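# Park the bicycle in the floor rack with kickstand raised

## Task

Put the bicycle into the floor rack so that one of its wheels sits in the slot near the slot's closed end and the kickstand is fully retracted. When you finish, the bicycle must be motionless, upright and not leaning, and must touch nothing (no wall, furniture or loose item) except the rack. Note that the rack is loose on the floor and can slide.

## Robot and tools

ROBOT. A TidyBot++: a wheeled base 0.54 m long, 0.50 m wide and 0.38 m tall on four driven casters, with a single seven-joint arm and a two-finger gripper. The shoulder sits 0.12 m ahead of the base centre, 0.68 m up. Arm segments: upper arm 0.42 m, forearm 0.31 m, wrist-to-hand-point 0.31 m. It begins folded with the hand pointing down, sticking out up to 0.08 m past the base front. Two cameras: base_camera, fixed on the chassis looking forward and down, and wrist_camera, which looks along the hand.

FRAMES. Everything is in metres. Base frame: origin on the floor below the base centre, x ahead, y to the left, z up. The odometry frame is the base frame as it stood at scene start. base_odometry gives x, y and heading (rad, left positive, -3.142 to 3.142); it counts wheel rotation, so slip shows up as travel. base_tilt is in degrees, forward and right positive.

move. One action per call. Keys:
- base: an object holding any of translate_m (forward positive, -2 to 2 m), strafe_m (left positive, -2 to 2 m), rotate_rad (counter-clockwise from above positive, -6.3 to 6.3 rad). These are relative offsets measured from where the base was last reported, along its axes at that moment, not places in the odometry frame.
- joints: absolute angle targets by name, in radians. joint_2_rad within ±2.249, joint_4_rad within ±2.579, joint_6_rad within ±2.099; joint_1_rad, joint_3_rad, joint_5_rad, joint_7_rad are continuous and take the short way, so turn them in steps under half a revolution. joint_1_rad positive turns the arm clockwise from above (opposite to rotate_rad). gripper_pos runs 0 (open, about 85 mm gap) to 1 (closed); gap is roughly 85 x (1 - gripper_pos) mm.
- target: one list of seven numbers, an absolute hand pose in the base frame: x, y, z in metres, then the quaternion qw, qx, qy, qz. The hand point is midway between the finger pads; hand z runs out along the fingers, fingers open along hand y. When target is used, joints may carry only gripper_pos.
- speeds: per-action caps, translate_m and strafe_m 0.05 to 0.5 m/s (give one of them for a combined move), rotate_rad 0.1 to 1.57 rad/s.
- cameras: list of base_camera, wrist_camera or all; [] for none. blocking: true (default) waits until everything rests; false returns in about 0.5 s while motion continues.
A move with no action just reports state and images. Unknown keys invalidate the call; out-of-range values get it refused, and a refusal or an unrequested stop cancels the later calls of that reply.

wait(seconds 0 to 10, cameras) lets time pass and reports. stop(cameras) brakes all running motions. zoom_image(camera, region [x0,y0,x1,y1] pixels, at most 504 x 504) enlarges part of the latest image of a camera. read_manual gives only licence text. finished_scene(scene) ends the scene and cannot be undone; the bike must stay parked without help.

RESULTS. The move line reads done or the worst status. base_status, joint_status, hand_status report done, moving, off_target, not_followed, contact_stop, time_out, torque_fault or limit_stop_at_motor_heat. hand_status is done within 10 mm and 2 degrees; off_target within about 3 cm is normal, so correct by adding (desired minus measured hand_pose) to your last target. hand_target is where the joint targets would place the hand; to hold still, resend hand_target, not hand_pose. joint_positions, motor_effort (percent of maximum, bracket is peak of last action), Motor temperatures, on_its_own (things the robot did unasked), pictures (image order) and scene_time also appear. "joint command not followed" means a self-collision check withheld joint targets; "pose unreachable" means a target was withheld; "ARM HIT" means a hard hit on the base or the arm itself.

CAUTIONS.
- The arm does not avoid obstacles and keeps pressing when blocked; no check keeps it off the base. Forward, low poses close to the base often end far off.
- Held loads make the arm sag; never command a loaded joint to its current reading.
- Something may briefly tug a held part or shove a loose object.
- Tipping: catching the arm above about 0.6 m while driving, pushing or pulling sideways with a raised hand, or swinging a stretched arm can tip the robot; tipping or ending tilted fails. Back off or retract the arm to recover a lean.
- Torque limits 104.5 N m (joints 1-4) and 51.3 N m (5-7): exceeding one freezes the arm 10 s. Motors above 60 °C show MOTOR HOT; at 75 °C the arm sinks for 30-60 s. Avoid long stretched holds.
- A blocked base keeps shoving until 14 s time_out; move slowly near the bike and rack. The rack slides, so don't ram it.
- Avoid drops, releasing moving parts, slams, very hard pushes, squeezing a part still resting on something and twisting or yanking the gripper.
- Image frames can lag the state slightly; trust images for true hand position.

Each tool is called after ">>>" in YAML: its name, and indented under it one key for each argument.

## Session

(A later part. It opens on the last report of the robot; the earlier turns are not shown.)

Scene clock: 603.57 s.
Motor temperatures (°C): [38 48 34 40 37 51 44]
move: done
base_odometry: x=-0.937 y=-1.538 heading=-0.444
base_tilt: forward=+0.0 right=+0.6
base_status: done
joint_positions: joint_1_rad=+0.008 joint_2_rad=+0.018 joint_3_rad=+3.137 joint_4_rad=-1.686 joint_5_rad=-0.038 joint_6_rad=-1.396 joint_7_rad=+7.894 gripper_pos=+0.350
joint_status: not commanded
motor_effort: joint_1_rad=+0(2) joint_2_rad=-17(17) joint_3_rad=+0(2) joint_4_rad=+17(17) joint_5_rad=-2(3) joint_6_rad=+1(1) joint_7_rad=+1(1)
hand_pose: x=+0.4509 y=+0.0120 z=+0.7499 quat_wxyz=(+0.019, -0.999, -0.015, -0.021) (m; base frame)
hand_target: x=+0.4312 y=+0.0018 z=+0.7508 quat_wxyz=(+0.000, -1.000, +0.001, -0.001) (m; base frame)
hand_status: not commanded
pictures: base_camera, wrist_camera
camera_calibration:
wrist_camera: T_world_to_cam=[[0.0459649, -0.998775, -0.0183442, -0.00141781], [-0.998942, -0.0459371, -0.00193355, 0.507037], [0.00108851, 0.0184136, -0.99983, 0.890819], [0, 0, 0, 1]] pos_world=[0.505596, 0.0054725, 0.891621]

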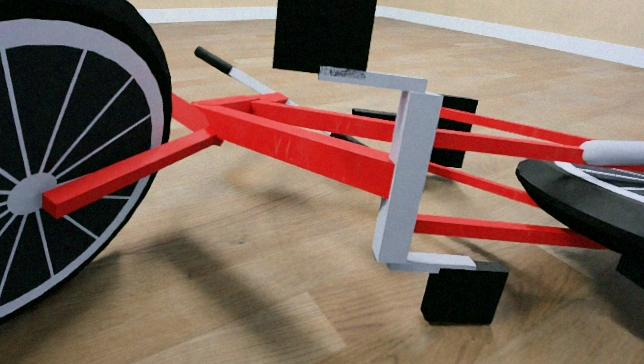

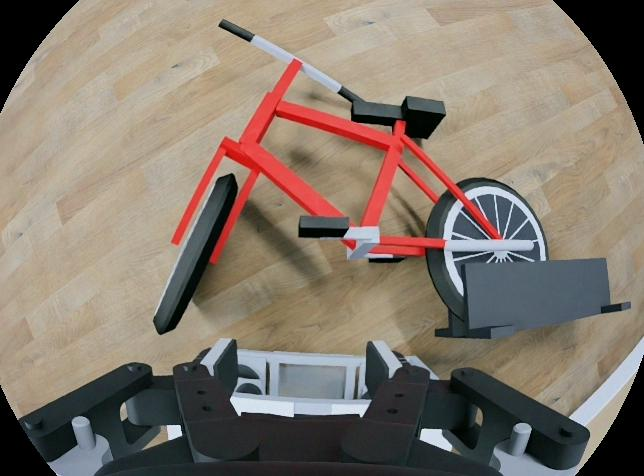

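>>> move:
  base: {"strafe_m": 0.05}
  cameras: []

>>> move:
  base: {"translate_m": 0.13}
  speeds: {"translate_m": 0.1}

Scene clock: 604.67 s.
Motor temperatures (°C): [38 48 34 40 37 51 44]
move: done
base_odometry: x=-0.916 y=-1.493 heading=-0.443
base_tilt: forward=+0.0 right=+0.6
base_status: done
joint_positions: joint_1_rad=+0.004 joint_2_rad=+0.017 joint_3_rad=+3.136 joint_4_rad=-1.687 joint_5_rad=-0.038 joint_6_rad=-1.397 joint_7_rad=+7.894 gripper_pos=+0.350
joint_status: not commanded
motor_effort: joint_1_rad=+0(2) joint_2_rad=-17(18) joint_3_rad=+0(2) joint_4_rad=+17(17) joint_5_rad=-1(3) joint_6_rad=+0(1) joint_7_rad=+1(1)
hand_pose: x=+0.4506 y=+0.0137 z=+0.7500 quat_wxyz=(+0.019, -0.999, -0.018, -0.021) (m; base frame)
hand_target: x=+0.4312 y=+0.0018 z=+0.7508 quat_wxyz=(+0.000, -1.000, +0.001, -0.001) (m; base frame)
hand_status: not commanded
pictures: none
No camera images: "cameras" was empty.

Scene clock: 606.50 s.
Motor temperatures (°C): [38 48 34 40 37 51 44]
move: done
base_odometry: x=-0.799 y=-1.548 heading=-0.443
base_tilt: forward=+0.0 right=+0.6
base_status: done
joint_positions: joint_1_rad=+0.003 joint_2_rad=+0.011 joint_3_rad=+3.136 joint_4_rad=-1.689 joint_5_rad=-0.038 joint_6_rad=-1.401 joint_7_rad=+7.894 gripper_pos=+0.350
joint_status: not commanded
motor_effort: joint_1_rad=+0(3) joint_2_rad=-17(20) joint_3_rad=+0(3) joint_4_rad=+17(18) joint_5_rad=-3(4) joint_6_rad=+0(1) joint_7_rad=+1(1)
hand_pose: x=+0.4481 y=+0.0137 z=+0.7513 quat_wxyz=(+0.019, -0.999, -0.018, -0.021) (m; base frame)
hand_target: x=+0.4312 y=+0.0018 z=+0.7508 quat_wxyz=(+0.000, -1.000, +0.001, -0.001) (m; base frame)
hand_status: not commanded
pictures: base_camera, wrist_camera
camera_calibration:
wrist_camera: T_world_to_cam=[[0.0512196, -0.998521, -0.0182301, -0.00201699], [-0.998687, -0.0511969, -0.00171365, 0.504156], [0.000777793, 0.018294, -0.999832, 0.892287], [0, 0, 0, 1]] pos_world=[0.502903, 0.00747372, 0.892965]

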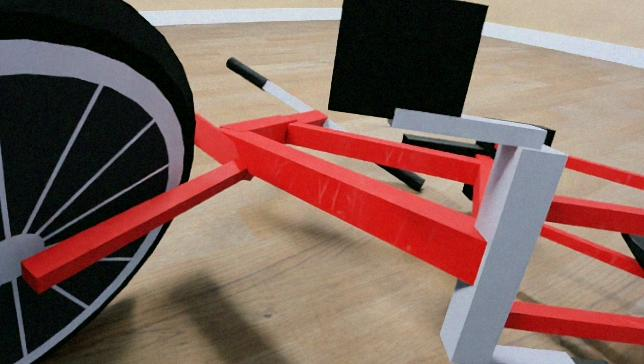

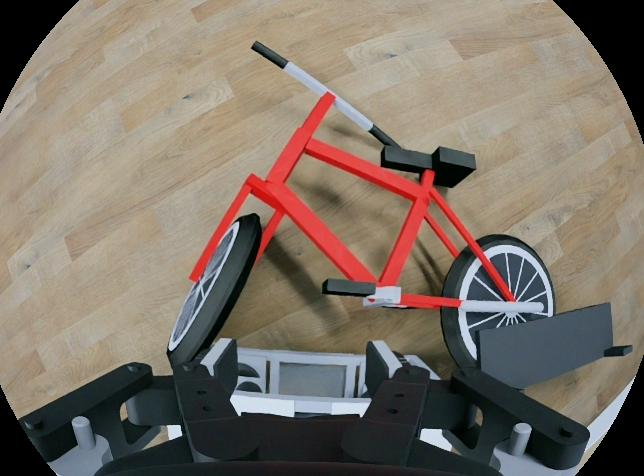

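>>> move:
  target: [0.50, -0.165, 0.34, 0.0398, 0.9597, -0.1796, 0.2127]
  joints: {"gripper_pos": 0.15}

Scene clock: 610.40 s.
Motor temperatures (°C): [38 48 34 40 37 51 44]
move: done
base_odometry: x=-0.799 y=-1.548 heading=-0.443
base_tilt: forward=+0.0 right=+0.6
base_status: not commanded
joint_positions: joint_1_rad=+0.382 joint_2_rad=+0.913 joint_3_rad=+3.166 joint_4_rad=-2.371 joint_5_rad=+0.022 joint_6_rad=+0.570 joint_7_rad=+7.859 gripper_pos=+0.150
joint_status: all done
motor_effort: joint_1_rad=+0(1) joint_2_rad=-30(32) joint_3_rad=-1(1) joint_4_rad=+0(17) joint_5_rad=+0(3) joint_6_rad=+4(4) joint_7_rad=+1(1)
hand_pose: x=+0.5036 y=-0.1628 z=+0.3442 quat_wxyz=(-0.048, -0.961, +0.178, -0.207) (m; base frame)
hand_target: x=+0.5000 y=-0.1650 z=+0.3400 quat_wxyz=(-0.040, -0.960, +0.180, -0.213) (m; base frame)
hand_status: done (0.006 m and 1.2 deg from the pose sent, 0.451 m and 32.7 deg at the start)
pictures: base_camera, wrist_camera
camera_calibration:
wrist_camera: T_world_to_cam=[[-0.356046, -0.933597, 0.040337, 0.00699083], [-0.871115, 0.315975, -0.375924, 0.674134], [0.338216, -0.168984, -0.925772, 0.262591], [0, 0, 0, 1]] pos_world=[0.500925, -0.162109, 0.49624]

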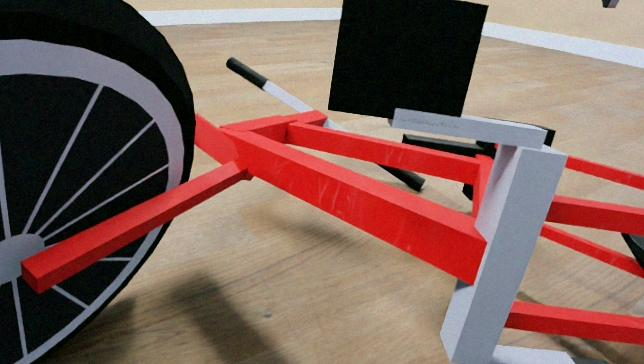

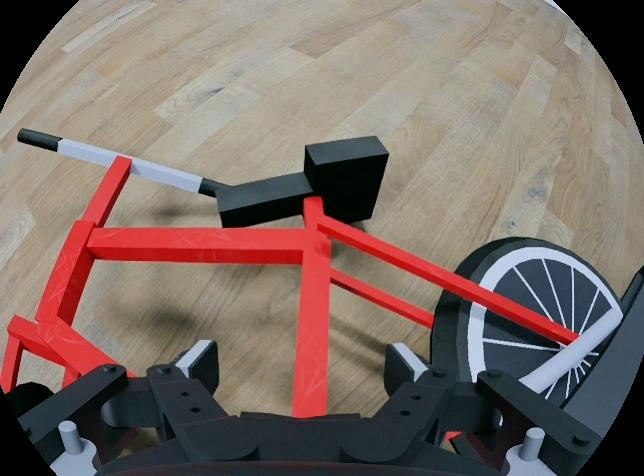

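>>> move:
  target: [0.556, -0.197, 0.205, 0.0398, 0.9597, -0.1796, 0.2127]

Scene clock: 612.00 s.
Motor temperatures (°C): [38 48 34 40 37 51 44]
move: off_target
base_odometry: x=-0.799 y=-1.548 heading=-0.443
base_tilt: forward=+0.0 right=+0.6
base_status: not commanded
joint_positions: joint_1_rad=+0.400 joint_2_rad=+1.277 joint_3_rad=+3.166 joint_4_rad=-2.042 joint_5_rad=+0.024 joint_6_rad=+0.580 joint_7_rad=+7.859 gripper_pos=+0.150
joint_status: not commanded
motor_effort: joint_1_rad=+0(1) joint_2_rad=-35(37) joint_3_rad=-1(1) joint_4_rad=-1(2) joint_5_rad=-1(3) joint_6_rad=+4(4) joint_7_rad=+1(1)
hand_pose: x=+0.5477 y=-0.1910 z=+0.2076 quat_wxyz=(-0.048, -0.963, +0.183, -0.194) (m; base frame)
hand_target: x=+0.5560 y=-0.1970 z=+0.2050 quat_wxyz=(-0.040, -0.960, +0.180, -0.213) (m; base frame)
hand_status: off_target (0.011 m and 2.3 deg from the pose sent, 0.153 m and 1.2 deg at the start)
pictures: base_camera, wrist_camera
camera_calibration:
wrist_camera: T_world_to_cam=[[-0.363162, -0.930739, 0.0428878, 0.00579863], [-0.877093, 0.325975, -0.352771, 0.67046], [0.314357, -0.16573, -0.934726, 0.131956], [0, 0, 0, 1]] pos_world=[0.54868, -0.191287, 0.359613]

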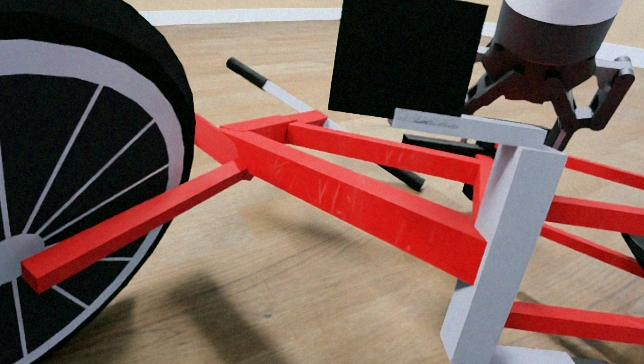

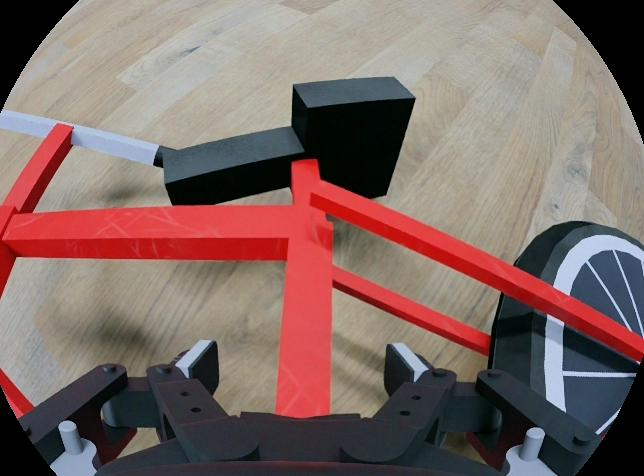

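>>> move:
  target: [0.596, -0.212, 0.122, 0.0398, 0.9597, -0.1796, 0.2127]

Scene clock: 613.37 s.
Motor temperatures (°C): [38 48 34 40 37 51 44]
move: off_target
base_odometry: x=-0.799 y=-1.548 heading=-0.443
base_tilt: forward=+0.0 right=+0.6
base_status: not commanded
joint_positions: joint_1_rad=+0.400 joint_2_rad=+1.466 joint_3_rad=+3.166 joint_4_rad=-1.760 joint_5_rad=+0.025 joint_6_rad=+0.571 joint_7_rad=+7.845 gripper_pos=+0.150
joint_status: not commanded
motor_effort: joint_1_rad=+0(0) joint_2_rad=-39(40) joint_3_rad=-1(1) joint_4_rad=+2(2) joint_5_rad=-1(2) joint_6_rad=+4(4) joint_7_rad=+1(1)
hand_pose: x=+0.6100 y=-0.2175 z=+0.1369 quat_wxyz=(-0.055, -0.953, +0.184, -0.234) (m; base frame)
hand_target: x=+0.5960 y=-0.2120 z=+0.1220 quat_wxyz=(-0.040, -0.960, +0.180, -0.213) (m; base frame)
hand_status: off_target (0.021 m and 3.1 deg from the pose sent, 0.101 m and 2.3 deg at the start)
pictures: base_camera, wrist_camera
camera_calibration:
wrist_camera: T_world_to_cam=[[-0.371457, -0.927576, 0.0402878, 0.0128874], [-0.844785, 0.319664, -0.429129, 0.698224], [0.385171, -0.193438, -0.902344, -0.0117715], [0, 0, 0, 1]] pos_world=[0.599171, -0.21352, 0.288487]

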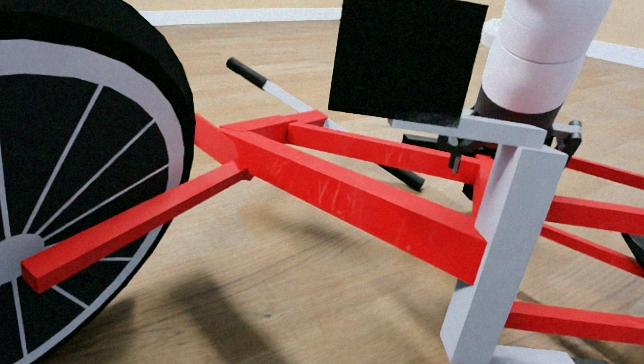

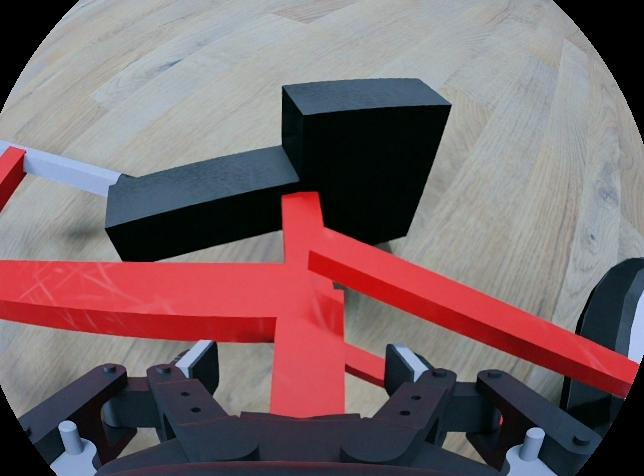

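>>> move:
  target: [0.576, -0.204, 0.118, 0.0398, 0.9597, -0.1796, 0.2127]

Scene clock: 614.27 s.
Motor temperatures (°C): [38 48 34 40 37 51 44]
move: off_target
base_odometry: x=-0.799 y=-1.548 heading=-0.443
base_tilt: forward=+0.0 right=+0.6
base_status: not commanded
joint_positions: joint_1_rad=+0.400 joint_2_rad=+1.482 joint_3_rad=+3.166 joint_4_rad=-1.797 joint_5_rad=+0.025 joint_6_rad=+0.590 joint_7_rad=+7.841 gripper_pos=+0.150
joint_status: not commanded
motor_effort: joint_1_rad=+0(1) joint_2_rad=-38(39) joint_3_rad=-1(1) joint_4_rad=+0(1) joint_5_rad=-1(2) joint_6_rad=+4(4) joint_7_rad=+1(1)
hand_pose: x=+0.5869 y=-0.2079 z=+0.1275 quat_wxyz=(-0.051, -0.957, +0.187, -0.218) (m; base frame)
hand_target: x=+0.5760 y=-0.2040 z=+0.1180 quat_wxyz=(-0.040, -0.960, +0.180, -0.213) (m; base frame)
hand_status: off_target (0.015 m and 1.7 deg from the pose sent, 0.041 m and 3.1 deg at the start)
pictures: base_camera, wrist_camera
camera_calibration:
wrist_camera: T_world_to_cam=[[-0.37364, -0.926793, 0.0380579, 0.0153265], [-0.856058, 0.328745, -0.398863, 0.676199], [0.357152, -0.181611, -0.916221, 0.0111819], [0, 0, 0, 1]] pos_world=[0.580599, -0.206062, 0.279372]

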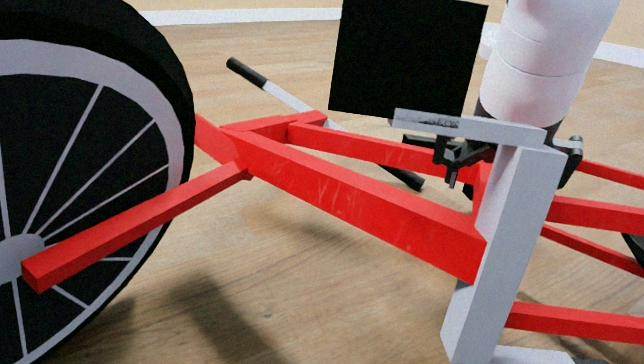

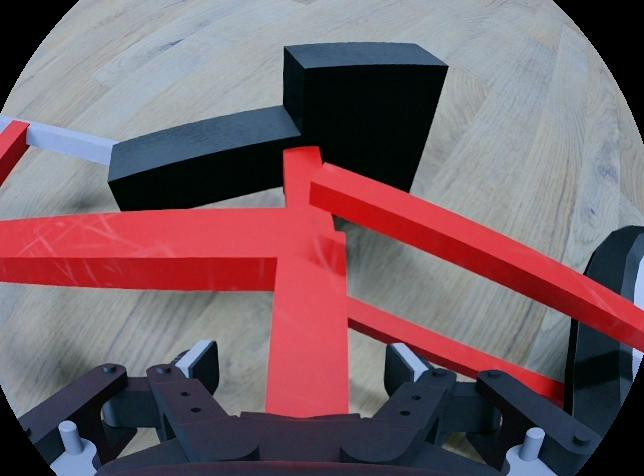

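>>> move:
  target: [0.574, -0.206, 0.104, 0.0398, 0.9597, -0.1796, 0.2127]
  cameras: []

>>> move:
  joints: {"gripper_pos": 1.0}

Scene clock: 615.07 s.
Motor temperatures (°C): [38 48 34 40 37 51 44]
move: done
base_odometry: x=-0.799 y=-1.548 heading=-0.443
base_tilt: forward=+0.0 right=+0.6
base_status: not commanded
joint_positions: joint_1_rad=+0.400 joint_2_rad=+1.517 joint_3_rad=+3.166 joint_4_rad=-1.777 joint_5_rad=+0.029 joint_6_rad=+0.590 joint_7_rad=+7.841 gripper_pos=+0.150
joint_status: not commanded
motor_effort: joint_1_rad=+0(1) joint_2_rad=-38(40) joint_3_rad=-1(1) joint_4_rad=+0(1) joint_5_rad=-1(2) joint_6_rad=+4(5) joint_7_rad=+0(1)
hand_pose: x=+0.5803 y=-0.2042 z=+0.1117 quat_wxyz=(-0.049, -0.959, +0.185, -0.212) (m; base frame)
hand_target: x=+0.5740 y=-0.2060 z=+0.1040 quat_wxyz=(-0.040, -0.960, +0.180, -0.213) (m; base frame)
hand_status: done (0.010 m and 1.2 deg from the pose sent, 0.027 m and 1.7 deg at the start)
pictures: none
No camera images: "cameras" was empty.

Scene clock: 616.10 s.
Motor temperatures (°C): [38 48 34 40 37 51 44]
move: off_target
base_odometry: x=-0.799 y=-1.548 heading=-0.443
base_tilt: forward=+0.0 right=+0.6
base_status: not commanded
joint_positions: joint_1_rad=+0.402 joint_2_rad=+1.517 joint_3_rad=+3.169 joint_4_rad=-1.777 joint_5_rad=+0.031 joint_6_rad=+0.590 joint_7_rad=+7.839 gripper_pos=+0.571
joint_status: gripper_pos off_target (ended at +0.571, target +1.000)
motor_effort: joint_1_rad=+1(2) joint_2_rad=-36(38) joint_3_rad=+0(4) joint_4_rad=+1(1) joint_5_rad=-1(2) joint_6_rad=+4(4) joint_7_rad=+1(1)
hand_pose: x=+0.5794 y=-0.2064 z=+0.1117 quat_wxyz=(-0.050, -0.958, +0.186, -0.211) (m; base frame)
hand_target: x=+0.5740 y=-0.2060 z=+0.1040 quat_wxyz=(-0.040, -0.960, +0.180, -0.213) (m; base frame)
hand_status: not commanded
pictures: base_camera, wrist_camera
camera_calibration:
wrist_camera: T_world_to_cam=[[-0.370691, -0.927932, 0.03911, 0.0124224], [-0.862325, 0.328232, -0.385563, 0.665043], [0.34494, -0.176651, -0.921852, 0.00837754], [0, 0, 0, 1]] pos_world=[0.575199, -0.205281, 0.263653]

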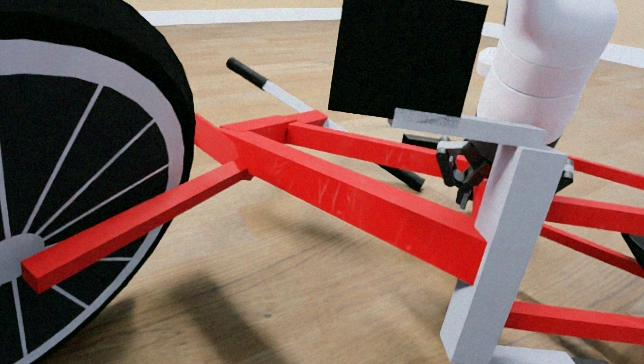

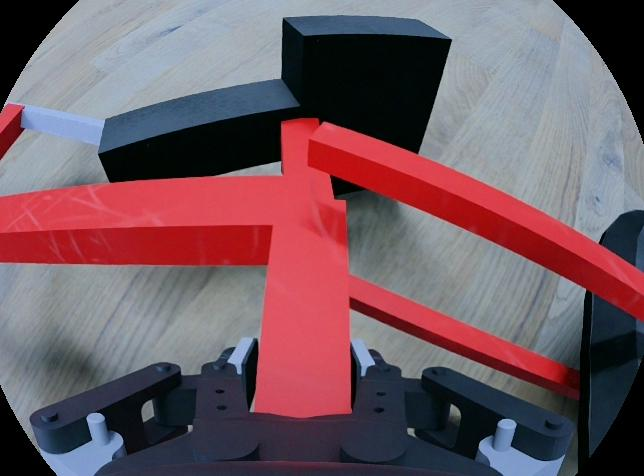

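>>> move:
  target: [0.580, -0.206, 0.20, 0.0313, 0.9373, -0.1808, 0.2966]

Scene clock: 618.00 s.
Motor temperatures (°C): [38 48 34 40 37 51 44]
move: off_target
base_odometry: x=-0.798 y=-1.549 heading=-0.443
base_tilt: forward=+0.0 right=+0.7
base_status: not commanded
joint_positions: joint_1_rad=+0.486 joint_2_rad=+1.531 joint_3_rad=+3.178 joint_4_rad=-1.966 joint_5_rad=+0.053 joint_6_rad=+0.792 joint_7_rad=+7.812 gripper_pos=+0.588
joint_status: not commanded
motor_effort: joint_1_rad=-4(7) joint_2_rad=-63(66) joint_3_rad=-4(7) joint_4_rad=-14(20) joint_5_rad=+5(7) joint_6_rad=+11(12) joint_7_rad=+5(6)
hand_pose: x=+0.5061 y=-0.2137 z=+0.1213 quat_wxyz=(-0.051, -0.949, +0.230, -0.210) (m; base frame)
hand_target: x=+0.5800 y=-0.2060 z=+0.2000 quat_wxyz=(-0.031, -0.937, +0.181, -0.297) (m; base frame)
hand_status: off_target (0.108 m and 11.8 deg from the pose sent, 0.088 m and 10.3 deg at the start)
pictures: base_camera, wrist_camera
camera_calibration:
wrist_camera: T_world_to_cam=[[-0.452489, -0.891485, 0.0225642, 0.0292906], [-0.827342, 0.41022, -0.3837, 0.607533], [0.332806, -0.192288, -0.923182, 0.0441762], [0, 0, 0, 1]] pos_world=[0.501189, -0.214616, 0.273232]

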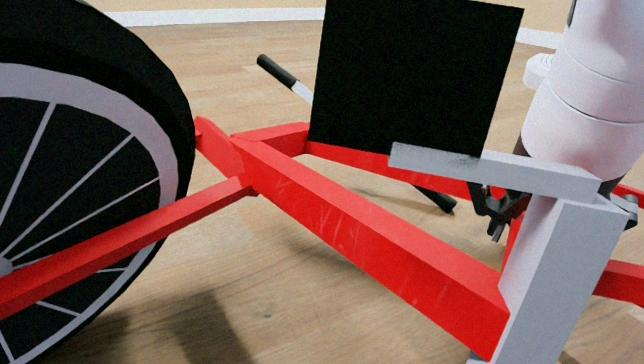

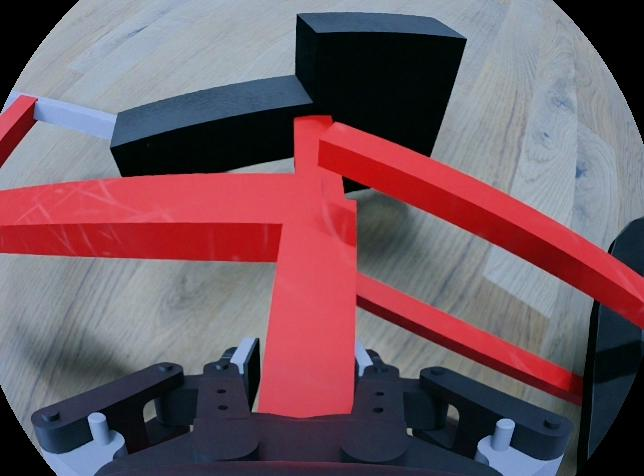

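>>> move:
  target: [0.66, -0.235, 0.22, 0.0313, 0.9373, -0.1808, 0.2966]
  cameras: []

>>> move:
  target: [0.73, -0.26, 0.27, 0.0313, 0.9373, -0.1808, 0.2966]

Scene clock: 619.80 s.
Motor temperatures (°C): [38 48 34 40 37 51 44]
move: off_target
base_odometry: x=-0.798 y=-1.549 heading=-0.443
base_tilt: forward=+0.0 right=+0.6
base_status: not commanded
joint_positions: joint_1_rad=+0.486 joint_2_rad=+1.493 joint_3_rad=+3.157 joint_4_rad=-1.853 joint_5_rad=+0.090 joint_6_rad=+0.562 joint_7_rad=+7.811 gripper_pos=+0.590
joint_status: not commanded
motor_effort: joint_1_rad=-2(4) joint_2_rad=-66(68) joint_3_rad=-4(5) joint_4_rad=+6(14) joint_5_rad=+1(5) joint_6_rad=+14(15) joint_7_rad=+1(5)
hand_pose: x=+0.5321 y=-0.2104 z=+0.1147 quat_wxyz=(-0.030, -0.960, +0.216, -0.175) (m; base frame)
hand_target: x=+0.6600 y=-0.2350 z=+0.2200 quat_wxyz=(-0.031, -0.937, +0.181, -0.297) (m; base frame)
hand_status: off_target (0.168 m and 14.8 deg from the pose sent, 0.184 m and 11.8 deg at the start)
pictures: none
No camera images: "cameras" was empty.

Scene clock: 621.27 s.
Motor temperatures (°C): [38 48 34 40 37 51 44]
move: off_target
base_odometry: x=-0.799 y=-1.549 heading=-0.443
base_tilt: forward=+0.0 right=+0.6
base_status: not commanded
joint_positions: joint_1_rad=+0.494 joint_2_rad=+1.459 joint_3_rad=+3.132 joint_4_rad=-1.727 joint_5_rad=+0.090 joint_6_rad=+0.255 joint_7_rad=+7.811 gripper_pos=+0.593
joint_status: not commanded
motor_effort: joint_1_rad=-4(5) joint_2_rad=-78(79) joint_3_rad=-10(10) joint_4_rad=+18(19) joint_5_rad=-3(3) joint_6_rad=+17(18) joint_7_rad=-2(2)
hand_pose: x=+0.5383 y=-0.2092 z=+0.1103 quat_wxyz=(-0.012, -0.970, +0.220, -0.105) (m; base frame)
hand_target: x=+0.7300 y=-0.2600 z=+0.2700 quat_wxyz=(-0.031, -0.937, +0.181, -0.297) (m; base frame)
hand_status: off_target (0.255 m and 22.9 deg from the pose sent, 0.256 m and 14.8 deg at the start)
pictures: base_camera, wrist_camera
camera_calibration:
wrist_camera: T_world_to_cam=[[-0.419765, -0.90763, -0.00244591, 0.0298709], [-0.894562, 0.414174, -0.167982, 0.641292], [0.153479, -0.0683251, -0.985787, 0.153539], [0, 0, 0, 1]] pos_world=[0.56265, -0.228004, 0.259155]

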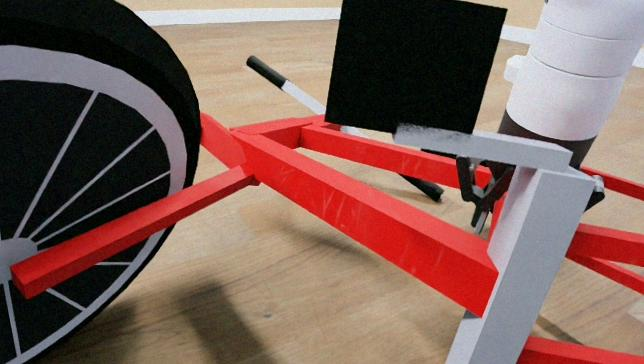

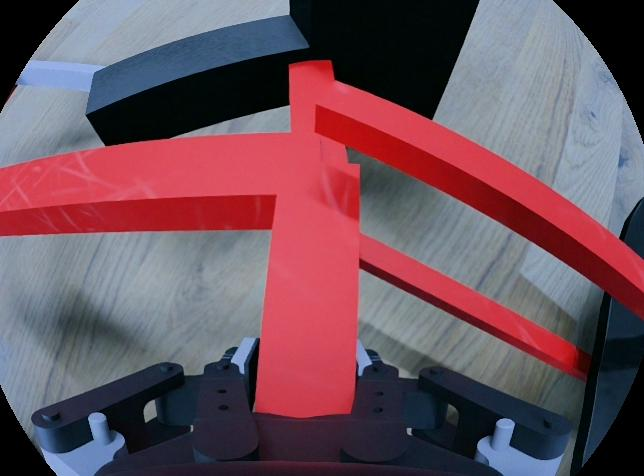

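>>> move:
  target: [0.72, -0.255, 0.38, 0.0313, 0.9373, -0.1808, 0.2966]

Scene clock: 623.30 s.
Motor temperatures (°C): [38 49 34 40 37 51 44]
move: off_target
base_odometry: x=-0.799 y=-1.549 heading=-0.443
base_tilt: forward=+0.1 right=+0.6
base_status: not commanded
joint_positions: joint_1_rad=+0.511 joint_2_rad=+1.318 joint_3_rad=+3.086 joint_4_rad=-1.769 joint_5_rad=+0.089 joint_6_rad=+0.162 joint_7_rad=+7.809 gripper_pos=+0.685
joint_status: not commanded
on_its_own: gripper_pos moved +0.092 toward your old target +1.000
motor_effort: joint_1_rad=-4(7) joint_2_rad=-97(100) joint_3_rad=-9(11) joint_4_rad=+8(19) joint_5_rad=+2(6) joint_6_rad=+10(19) joint_7_rad=+4(6)
hand_pose: x=+0.5670 y=-0.2047 z=+0.1712 quat_wxyz=(+0.004, -0.968, +0.225, -0.113) (m; base frame)
hand_target: x=+0.7200 y=-0.2550 z=+0.3800 quat_wxyz=(-0.031, -0.937, +0.181, -0.297) (m; base frame)
hand_status: off_target (0.264 m and 22.3 deg from the pose sent, 0.328 m and 22.9 deg at the start)
pictures: base_camera, wrist_camera
camera_calibration:
wrist_camera: T_world_to_cam=[[-0.425851, -0.903985, -0.038234, 0.0564435], [-0.887311, 0.425517, -0.177806, 0.675261], [0.177003, -0.0417933, -0.983323, 0.201174], [0, 0, 0, 1]] pos_world=[0.587594, -0.227903, 0.320043]

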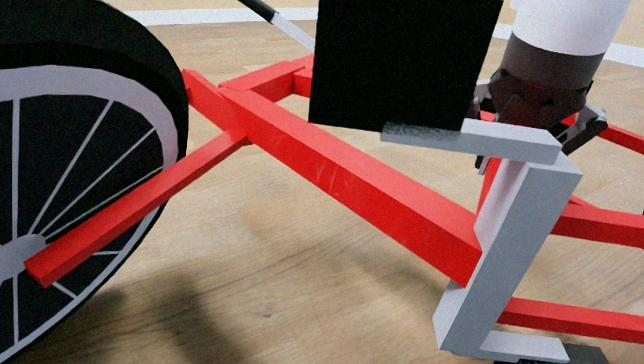

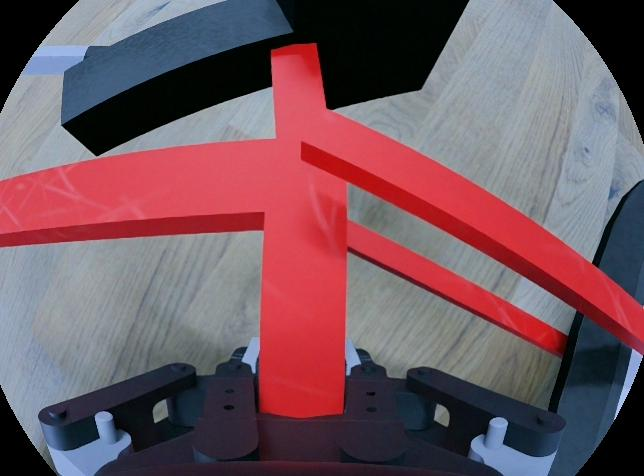

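>>> move:
  target: [0.65, -0.235, 0.45, 0.0182, 0.8905, -0.1799, 0.4179]

Scene clock: 625.90 s.
Motor temperatures (°C): [38 50 34 40 37 51 44]
move: off_target
base_odometry: x=-0.799 y=-1.549 heading=-0.443
base_tilt: forward=+0.0 right=+0.6
base_status: not commanded
joint_positions: joint_1_rad=+0.609 joint_2_rad=+1.133 joint_3_rad=+3.090 joint_4_rad=-2.193 joint_5_rad=+0.167 joint_6_rad=+0.563 joint_7_rad=+7.752 gripper_pos=+0.685
joint_status: not commanded
motor_effort: joint_1_rad=-4(7) joint_2_rad=-89(98) joint_3_rad=-11(13) joint_4_rad=+4(9) joint_5_rad=+5(7) joint_6_rad=+23(24) joint_7_rad=+4(5)
hand_pose: x=+0.5088 y=-0.2010 z=+0.2648 quat_wxyz=(+0.006, -0.945, +0.261, -0.196) (m; base frame)
hand_target: x=+0.6500 y=-0.2350 z=+0.4500 quat_wxyz=(-0.018, -0.890, +0.180, -0.418) (m; base frame)
hand_status: off_target (0.235 m and 28.0 deg from the pose sent, 0.292 m and 36.6 deg at the start)
pictures: base_camera, wrist_camera
camera_calibration:
wrist_camera: T_world_to_cam=[[-0.485512, -0.869325, -0.0924749, 0.0902615], [-0.808327, 0.486685, -0.331278, 0.651428], [0.332994, -0.0860894, -0.938991, 0.203642], [0, 0, 0, 1]] pos_world=[0.502578, -0.221042, 0.415368]

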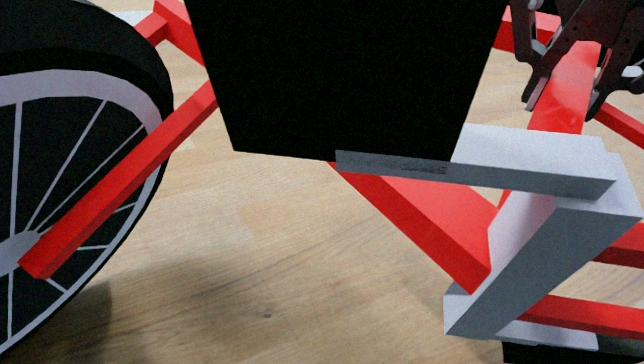

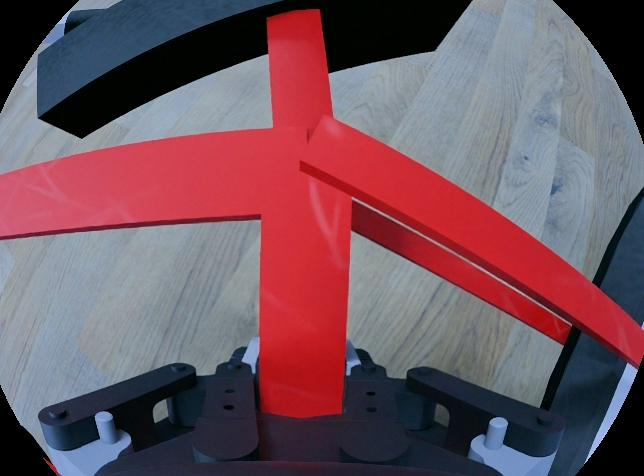

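>>> move:

Scene clock: 626.60 s.
Motor temperatures (°C): [38 50 34 40 37 51 44]
base_odometry: x=-0.799 y=-1.549 heading=-0.443
base_tilt: forward=+0.0 right=+0.6
base_status: not commanded
joint_positions: joint_1_rad=+0.609 joint_2_rad=+1.133 joint_3_rad=+3.090 joint_4_rad=-2.194 joint_5_rad=+0.167 joint_6_rad=+0.564 joint_7_rad=+7.752 gripper_pos=+0.685
joint_status: not commanded
motor_effort: joint_1_rad=-4(7) joint_2_rad=-89(98) joint_3_rad=-12(13) joint_4_rad=+3(9) joint_5_rad=+6(7) joint_6_rad=+24(24) joint_7_rad=+4(5)
hand_pose: x=+0.5088 y=-0.2010 z=+0.2649 quat_wxyz=(+0.006, -0.945, +0.261, -0.197) (m; base frame)
hand_target: x=+0.6500 y=-0.2350 z=+0.4500 quat_wxyz=(-0.018, -0.890, +0.180, -0.418) (m; base frame)
hand_status: off_target (0.235 m and 27.9 deg from the pose sent, 0.292 m and 36.6 deg at the start)
pictures: base_camera, wrist_camera
camera_calibration:
wrist_camera: T_world_to_cam=[[-0.485513, -0.869305, -0.0926651, 0.0903906], [-0.80804, 0.486684, -0.33198, 0.651494], [0.33369, -0.0863035, -0.938724, 0.203303], [0, 0, 0, 1]] pos_world=[0.502479, -0.220949, 0.415504]

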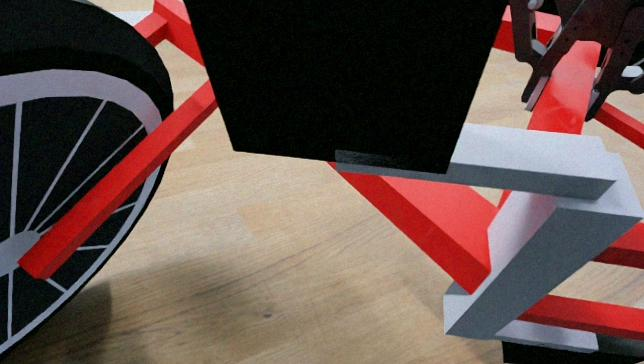

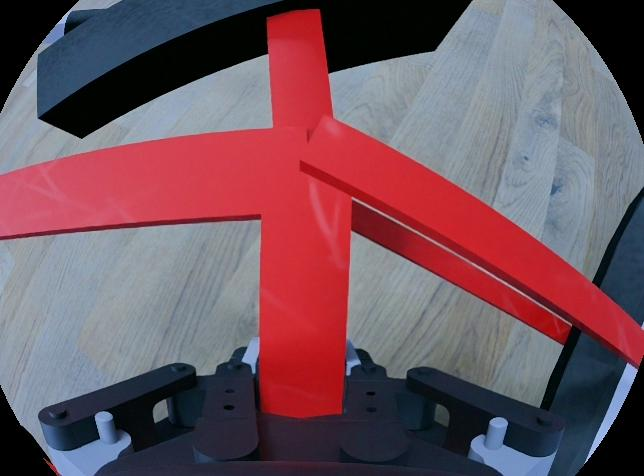

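>>> move:
  base: {"translate_m":-0.06}
  speeds: {"translate_m":0.06}
  target: [0.70,-0.235,0.49,0.0182,0.8906,-0.1799,0.4174]

Scene clock: 629.10 s.
Motor temperatures (°C): [38 51 34 40 37 51 44]
move: off_target
base_odometry: x=-0.853 y=-1.523 heading=-0.444
base_tilt: forward=+0.0 right=+0.6
base_status: done
joint_positions: joint_1_rad=+0.578 joint_2_rad=+1.071 joint_3_rad=+3.081 joint_4_rad=-2.102 joint_5_rad=+0.177 joint_6_rad=+0.409 joint_7_rad=+7.727 gripper_pos=+0.686
joint_status: not commanded
motor_effort: joint_1_rad=-1(7) joint_2_rad=-93(96) joint_3_rad=-14(20) joint_4_rad=+13(16) joint_5_rad=+2(5) joint_6_rad=+25(28) joint_7_rad=-1(4)
hand_pose: x=+0.5450 y=-0.2086 z=+0.2829 quat_wxyz=(+0.004, -0.949, +0.247, -0.195) (m; base frame)
hand_target: x=+0.7000 y=-0.2350 z=+0.4900 quat_wxyz=(-0.018, -0.891, +0.180, -0.417) (m; base frame)
hand_status: off_target (0.260 m and 27.6 deg from the pose sent, 0.297 m and 27.9 deg at the start)
pictures: base_camera, wrist_camera
camera_calibration:
wrist_camera: T_world_to_cam=[[-0.461927, -0.88301, -0.0831663, 0.0846755], [-0.822945, 0.461687, -0.33107, 0.693138], [0.330735, -0.084489, -0.939934, 0.209798], [0, 0, 0, 1]] pos_world=[0.54014, -0.227517, 0.433716]

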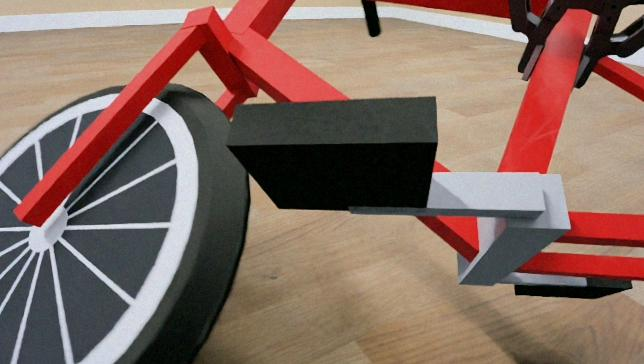

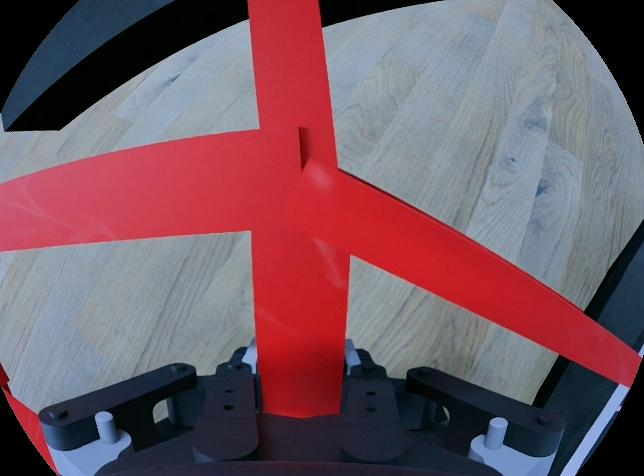

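>>> move:
  base: {"translate_m":-0.04}
  speeds: {"translate_m":0.06}
  target: [0.69,-0.235,0.54,0.0182,0.8906,-0.1799,0.4174]

>>> move:
  target: [0.66,-0.235,0.58,0.0182,0.8906,-0.1799,0.4174]

Scene clock: 630.37 s.
Motor temperatures (°C): [38 51 34 40 37 51 44]
move: off_target
base_odometry: x=-0.889 y=-1.505 heading=-0.444
base_tilt: forward=+0.1 right=+0.6
base_status: done
joint_positions: joint_1_rad=+0.611 joint_2_rad=+0.970 joint_3_rad=+3.031 joint_4_rad=-2.135 joint_5_rad=+0.181 joint_6_rad=+0.302 joint_7_rad=+7.722 gripper_pos=+0.687
joint_status: not commanded
motor_effort: joint_1_rad=-1(3) joint_2_rad=-94(96) joint_3_rad=-14(15) joint_4_rad=+18(21) joint_5_rad=+1(3) joint_6_rad=+25(26) joint_7_rad=+1(1)
hand_pose: x=+0.5391 y=-0.1960 z=+0.3173 quat_wxyz=(+0.020, -0.951, +0.250, -0.181) (m; base frame)
hand_target: x=+0.6900 y=-0.2350 z=+0.5400 quat_wxyz=(-0.018, -0.891, +0.180, -0.417) (m; base frame)
hand_status: off_target (0.272 m and 29.5 deg from the pose sent, 0.296 m and 27.6 deg at the start)
pictures: base_camera, wrist_camera
camera_calibration:
wrist_camera: T_world_to_cam=[[-0.461896, -0.88052, -0.10647, 0.103719], [-0.830204, 0.471469, -0.297454, 0.688966], [0.312111, -0.0490004, -0.948781, 0.264944], [0, 0, 0, 1]] pos_world=[0.537198, -0.220517, 0.467353]

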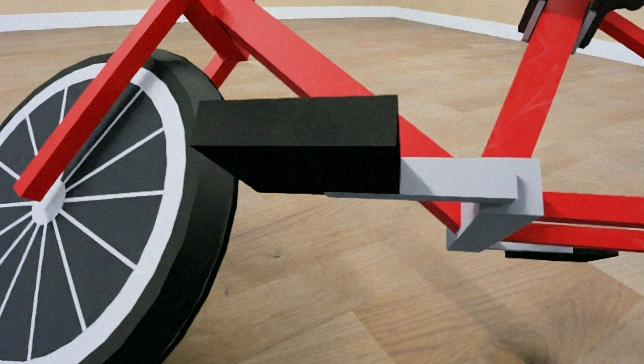

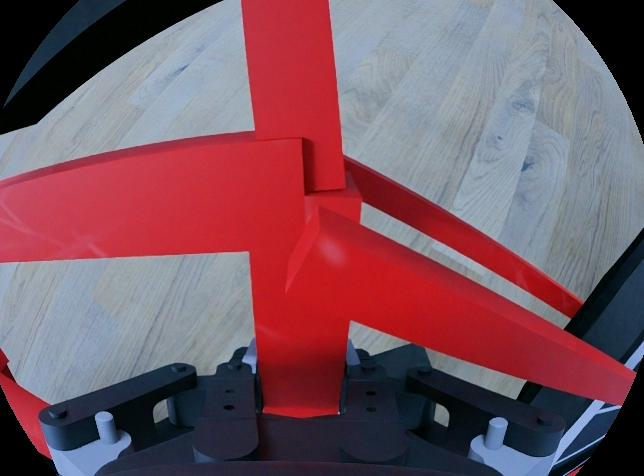

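Scene clock: 631.67 s.
Motor temperatures (°C): [38 52 34 40 37 51 44]
move: off_target
base_odometry: x=-0.889 y=-1.505 heading=-0.444
base_tilt: forward=+0.0 right=+0.6
base_status: not commanded
joint_positions: joint_1_rad=+0.709 joint_2_rad=+0.857 joint_3_rad=+2.960 joint_4_rad=-2.200 joint_5_rad=+0.257 joint_6_rad=+0.207 joint_7_rad=+7.710 gripper_pos=+0.688
joint_status: not commanded
motor_effort: joint_1_rad=+0(1) joint_2_rad=-92(96) joint_3_rad=-20(22) joint_4_rad=+22(23) joint_5_rad=+0(3) joint_6_rad=+26(28) joint_7_rad=-2(4)
hand_pose: x=+0.5138 y=-0.1886 z=+0.3562 quat_wxyz=(+0.038, -0.955, +0.241, -0.169) (m; base frame)
hand_target: x=+0.6600 y=-0.2350 z=+0.5800 quat_wxyz=(-0.018, -0.891, +0.180, -0.417) (m; base frame)
hand_status: off_target (0.271 m and 31.0 deg from the pose sent, 0.292 m and 29.5 deg at the start)
pictures: base_camera, wrist_camera
camera_calibration:
wrist_camera: T_world_to_cam=[[-0.440991, -0.887593, -0.133062, 0.100143], [-0.846399, 0.460598, -0.267316, 0.67159], [0.298556, -0.00526044, -0.954378, 0.32732], [0, 0, 0, 1]] pos_world=[0.514872, -0.218725, 0.505239]

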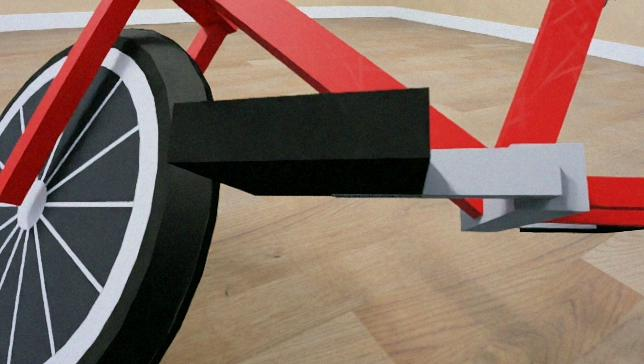

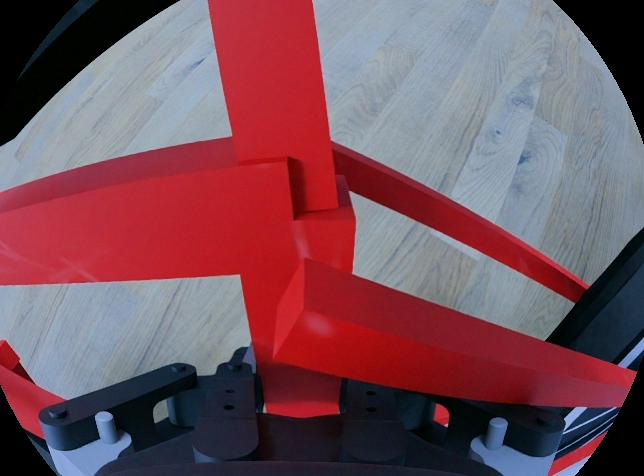

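>>> move:
  base: {"translate_m":-0.08}
  speeds: {"translate_m":0.06}
  target: [0.73,-0.235,0.59,0.0182,0.8906,-0.1799,0.4174]

>>> move:
  target: [0.70,-0.235,0.63,0.0182,0.8906,-0.1799,0.4174]

Scene clock: 633.57 s.
Motor temperatures (°C): [38 52 34 40 37 51 44]
move: off_target
base_odometry: x=-0.961 y=-1.471 heading=-0.444
base_tilt: forward=+0.1 right=+0.6
base_status: done
joint_positions: joint_1_rad=+0.632 joint_2_rad=+0.887 joint_3_rad=+2.943 joint_4_rad=-2.008 joint_5_rad=+0.200 joint_6_rad=+0.081 joint_7_rad=+7.722 gripper_pos=+0.688
joint_status: not commanded
motor_effort: joint_1_rad=-1(3) joint_2_rad=-94(97) joint_3_rad=-17(19) joint_4_rad=+26(29) joint_5_rad=+1(4) joint_6_rad=+21(28) joint_7_rad=+2(4)
hand_pose: x=+0.5876 y=-0.1952 z=+0.3594 quat_wxyz=(+0.033, -0.956, +0.225, -0.184) (m; base frame)
hand_target: x=+0.7300 y=-0.2350 z=+0.5900 quat_wxyz=(-0.018, -0.891, +0.180, -0.417) (m; base frame)
hand_status: off_target (0.274 m and 29.0 deg from the pose sent, 0.322 m and 31.0 deg at the start)
pictures: base_camera, wrist_camera
camera_calibration:
wrist_camera: T_world_to_cam=[[-0.411523, -0.902956, -0.123768, 0.103599], [-0.851896, 0.429356, -0.299877, 0.746742], [0.323917, -0.0179691, -0.945915, 0.287856], [0, 0, 0, 1]] pos_world=[0.585539, -0.221901, 0.509041]

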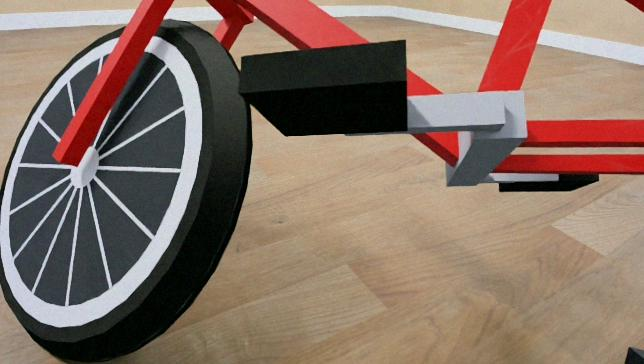

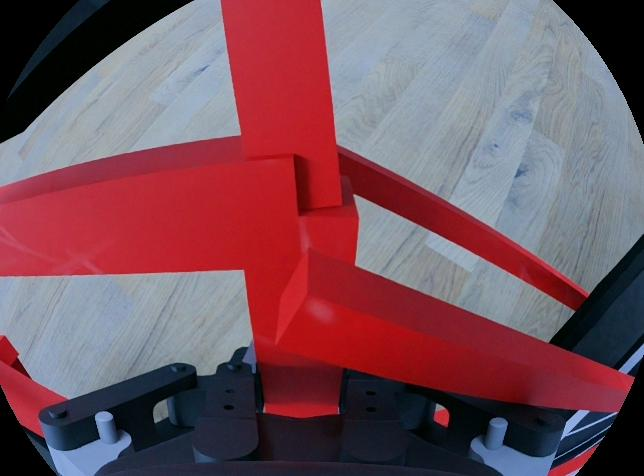

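Scene clock: 634.67 s.
Motor temperatures (°C): [38 53 34 40 37 51 44]
move: off_target
base_odometry: x=-0.961 y=-1.471 heading=-0.444
base_tilt: forward=+0.0 right=+0.7
base_status: not commanded
joint_positions: joint_1_rad=+0.734 joint_2_rad=+0.875 joint_3_rad=+2.873 joint_4_rad=-2.030 joint_5_rad=+0.200 joint_6_rad=+0.047 joint_7_rad=+7.772 gripper_pos=+0.689
joint_status: not commanded
motor_effort: joint_1_rad=-1(2) joint_2_rad=-98(98) joint_3_rad=-24(25) joint_4_rad=+25(26) joint_5_rad=-3(4) joint_6_rad=+18(21) joint_7_rad=-1(2)
hand_pose: x=+0.5697 y=-0.1985 z=+0.3661 quat_wxyz=(+0.050, -0.956, +0.229, -0.176) (m; base frame)
hand_target: x=+0.7000 y=-0.2350 z=+0.6300 quat_wxyz=(-0.018, -0.891, +0.180, -0.417) (m; base frame)
hand_status: off_target (0.297 m and 30.3 deg from the pose sent, 0.296 m and 29.0 deg at the start)
pictures: base_camera, wrist_camera
camera_calibration:
wrist_camera: T_world_to_cam=[[-0.414228, -0.896717, -0.15593, 0.108597], [-0.852992, 0.442231, -0.277195, 0.729855], [0.317522, 0.018185, -0.948076, 0.311507], [0, 0, 0, 1]] pos_world=[0.568633, -0.231049, 0.514578]

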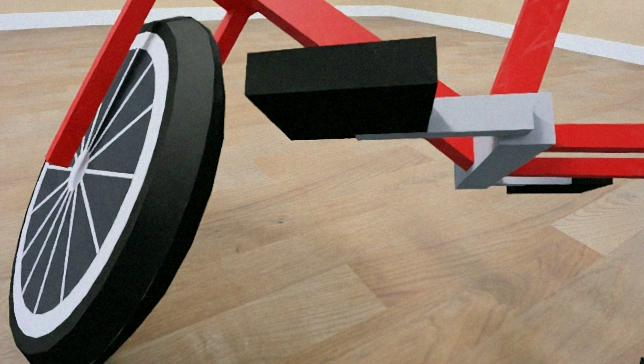

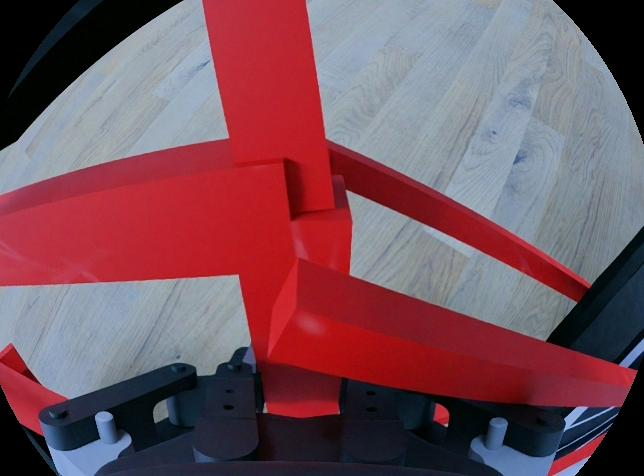

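>>> move:
  target: [0.64,-0.235,0.62,0.0182,0.8906,-0.1799,0.4174]

Scene clock: 636.53 s.
Motor temperatures (°C): [38 53 34 40 37 51 44]
move: off_target
base_odometry: x=-0.961 y=-1.471 heading=-0.444
base_tilt: forward=+0.1 right=+0.7
base_status: not commanded
joint_positions: joint_1_rad=+0.886 joint_2_rad=+0.720 joint_3_rad=+2.805 joint_4_rad=-2.219 joint_5_rad=+0.304 joint_6_rad=+0.070 joint_7_rad=+7.724 gripper_pos=+0.689
joint_status: not commanded
motor_effort: joint_1_rad=+1(2) joint_2_rad=-83(98) joint_3_rad=-25(27) joint_4_rad=+27(30) joint_5_rad=-6(7) joint_6_rad=+26(28) joint_7_rad=-5(6)
hand_pose: x=+0.5061 y=-0.1966 z=+0.4135 quat_wxyz=(+0.052, -0.953, +0.236, -0.182) (m; base frame)
hand_target: x=+0.6400 y=-0.2350 z=+0.6200 quat_wxyz=(-0.018, -0.891, +0.180, -0.417) (m; base frame)
hand_status: off_target (0.249 m and 29.8 deg from the pose sent, 0.266 m and 30.3 deg at the start)
pictures: base_camera, wrist_camera
camera_calibration:
wrist_camera: T_world_to_cam=[[-0.424346, -0.890722, -0.162923, 0.100545], [-0.843184, 0.454288, -0.287513, 0.689555], [0.330108, 0.0153689, -0.943818, 0.367953], [0, 0, 0, 1]] pos_world=[0.502623, -0.229354, 0.561918]

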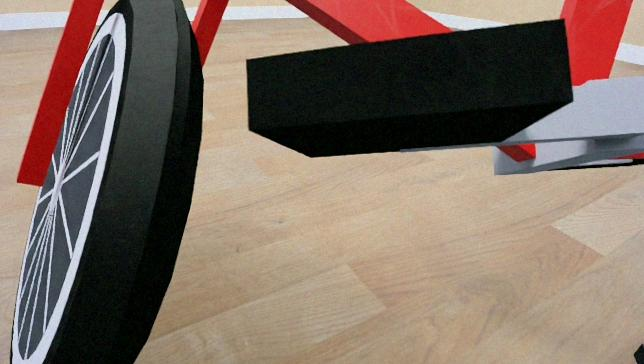

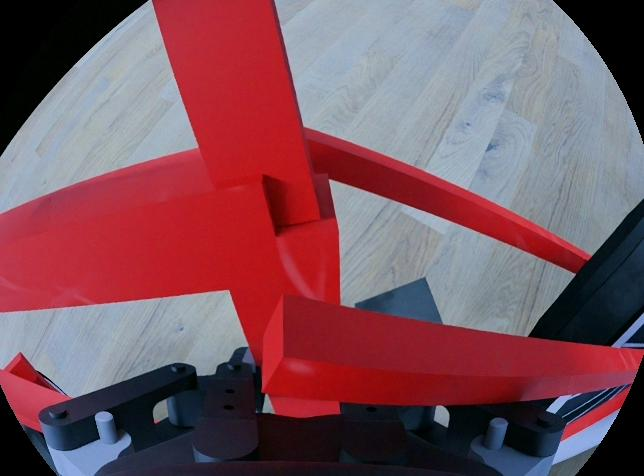

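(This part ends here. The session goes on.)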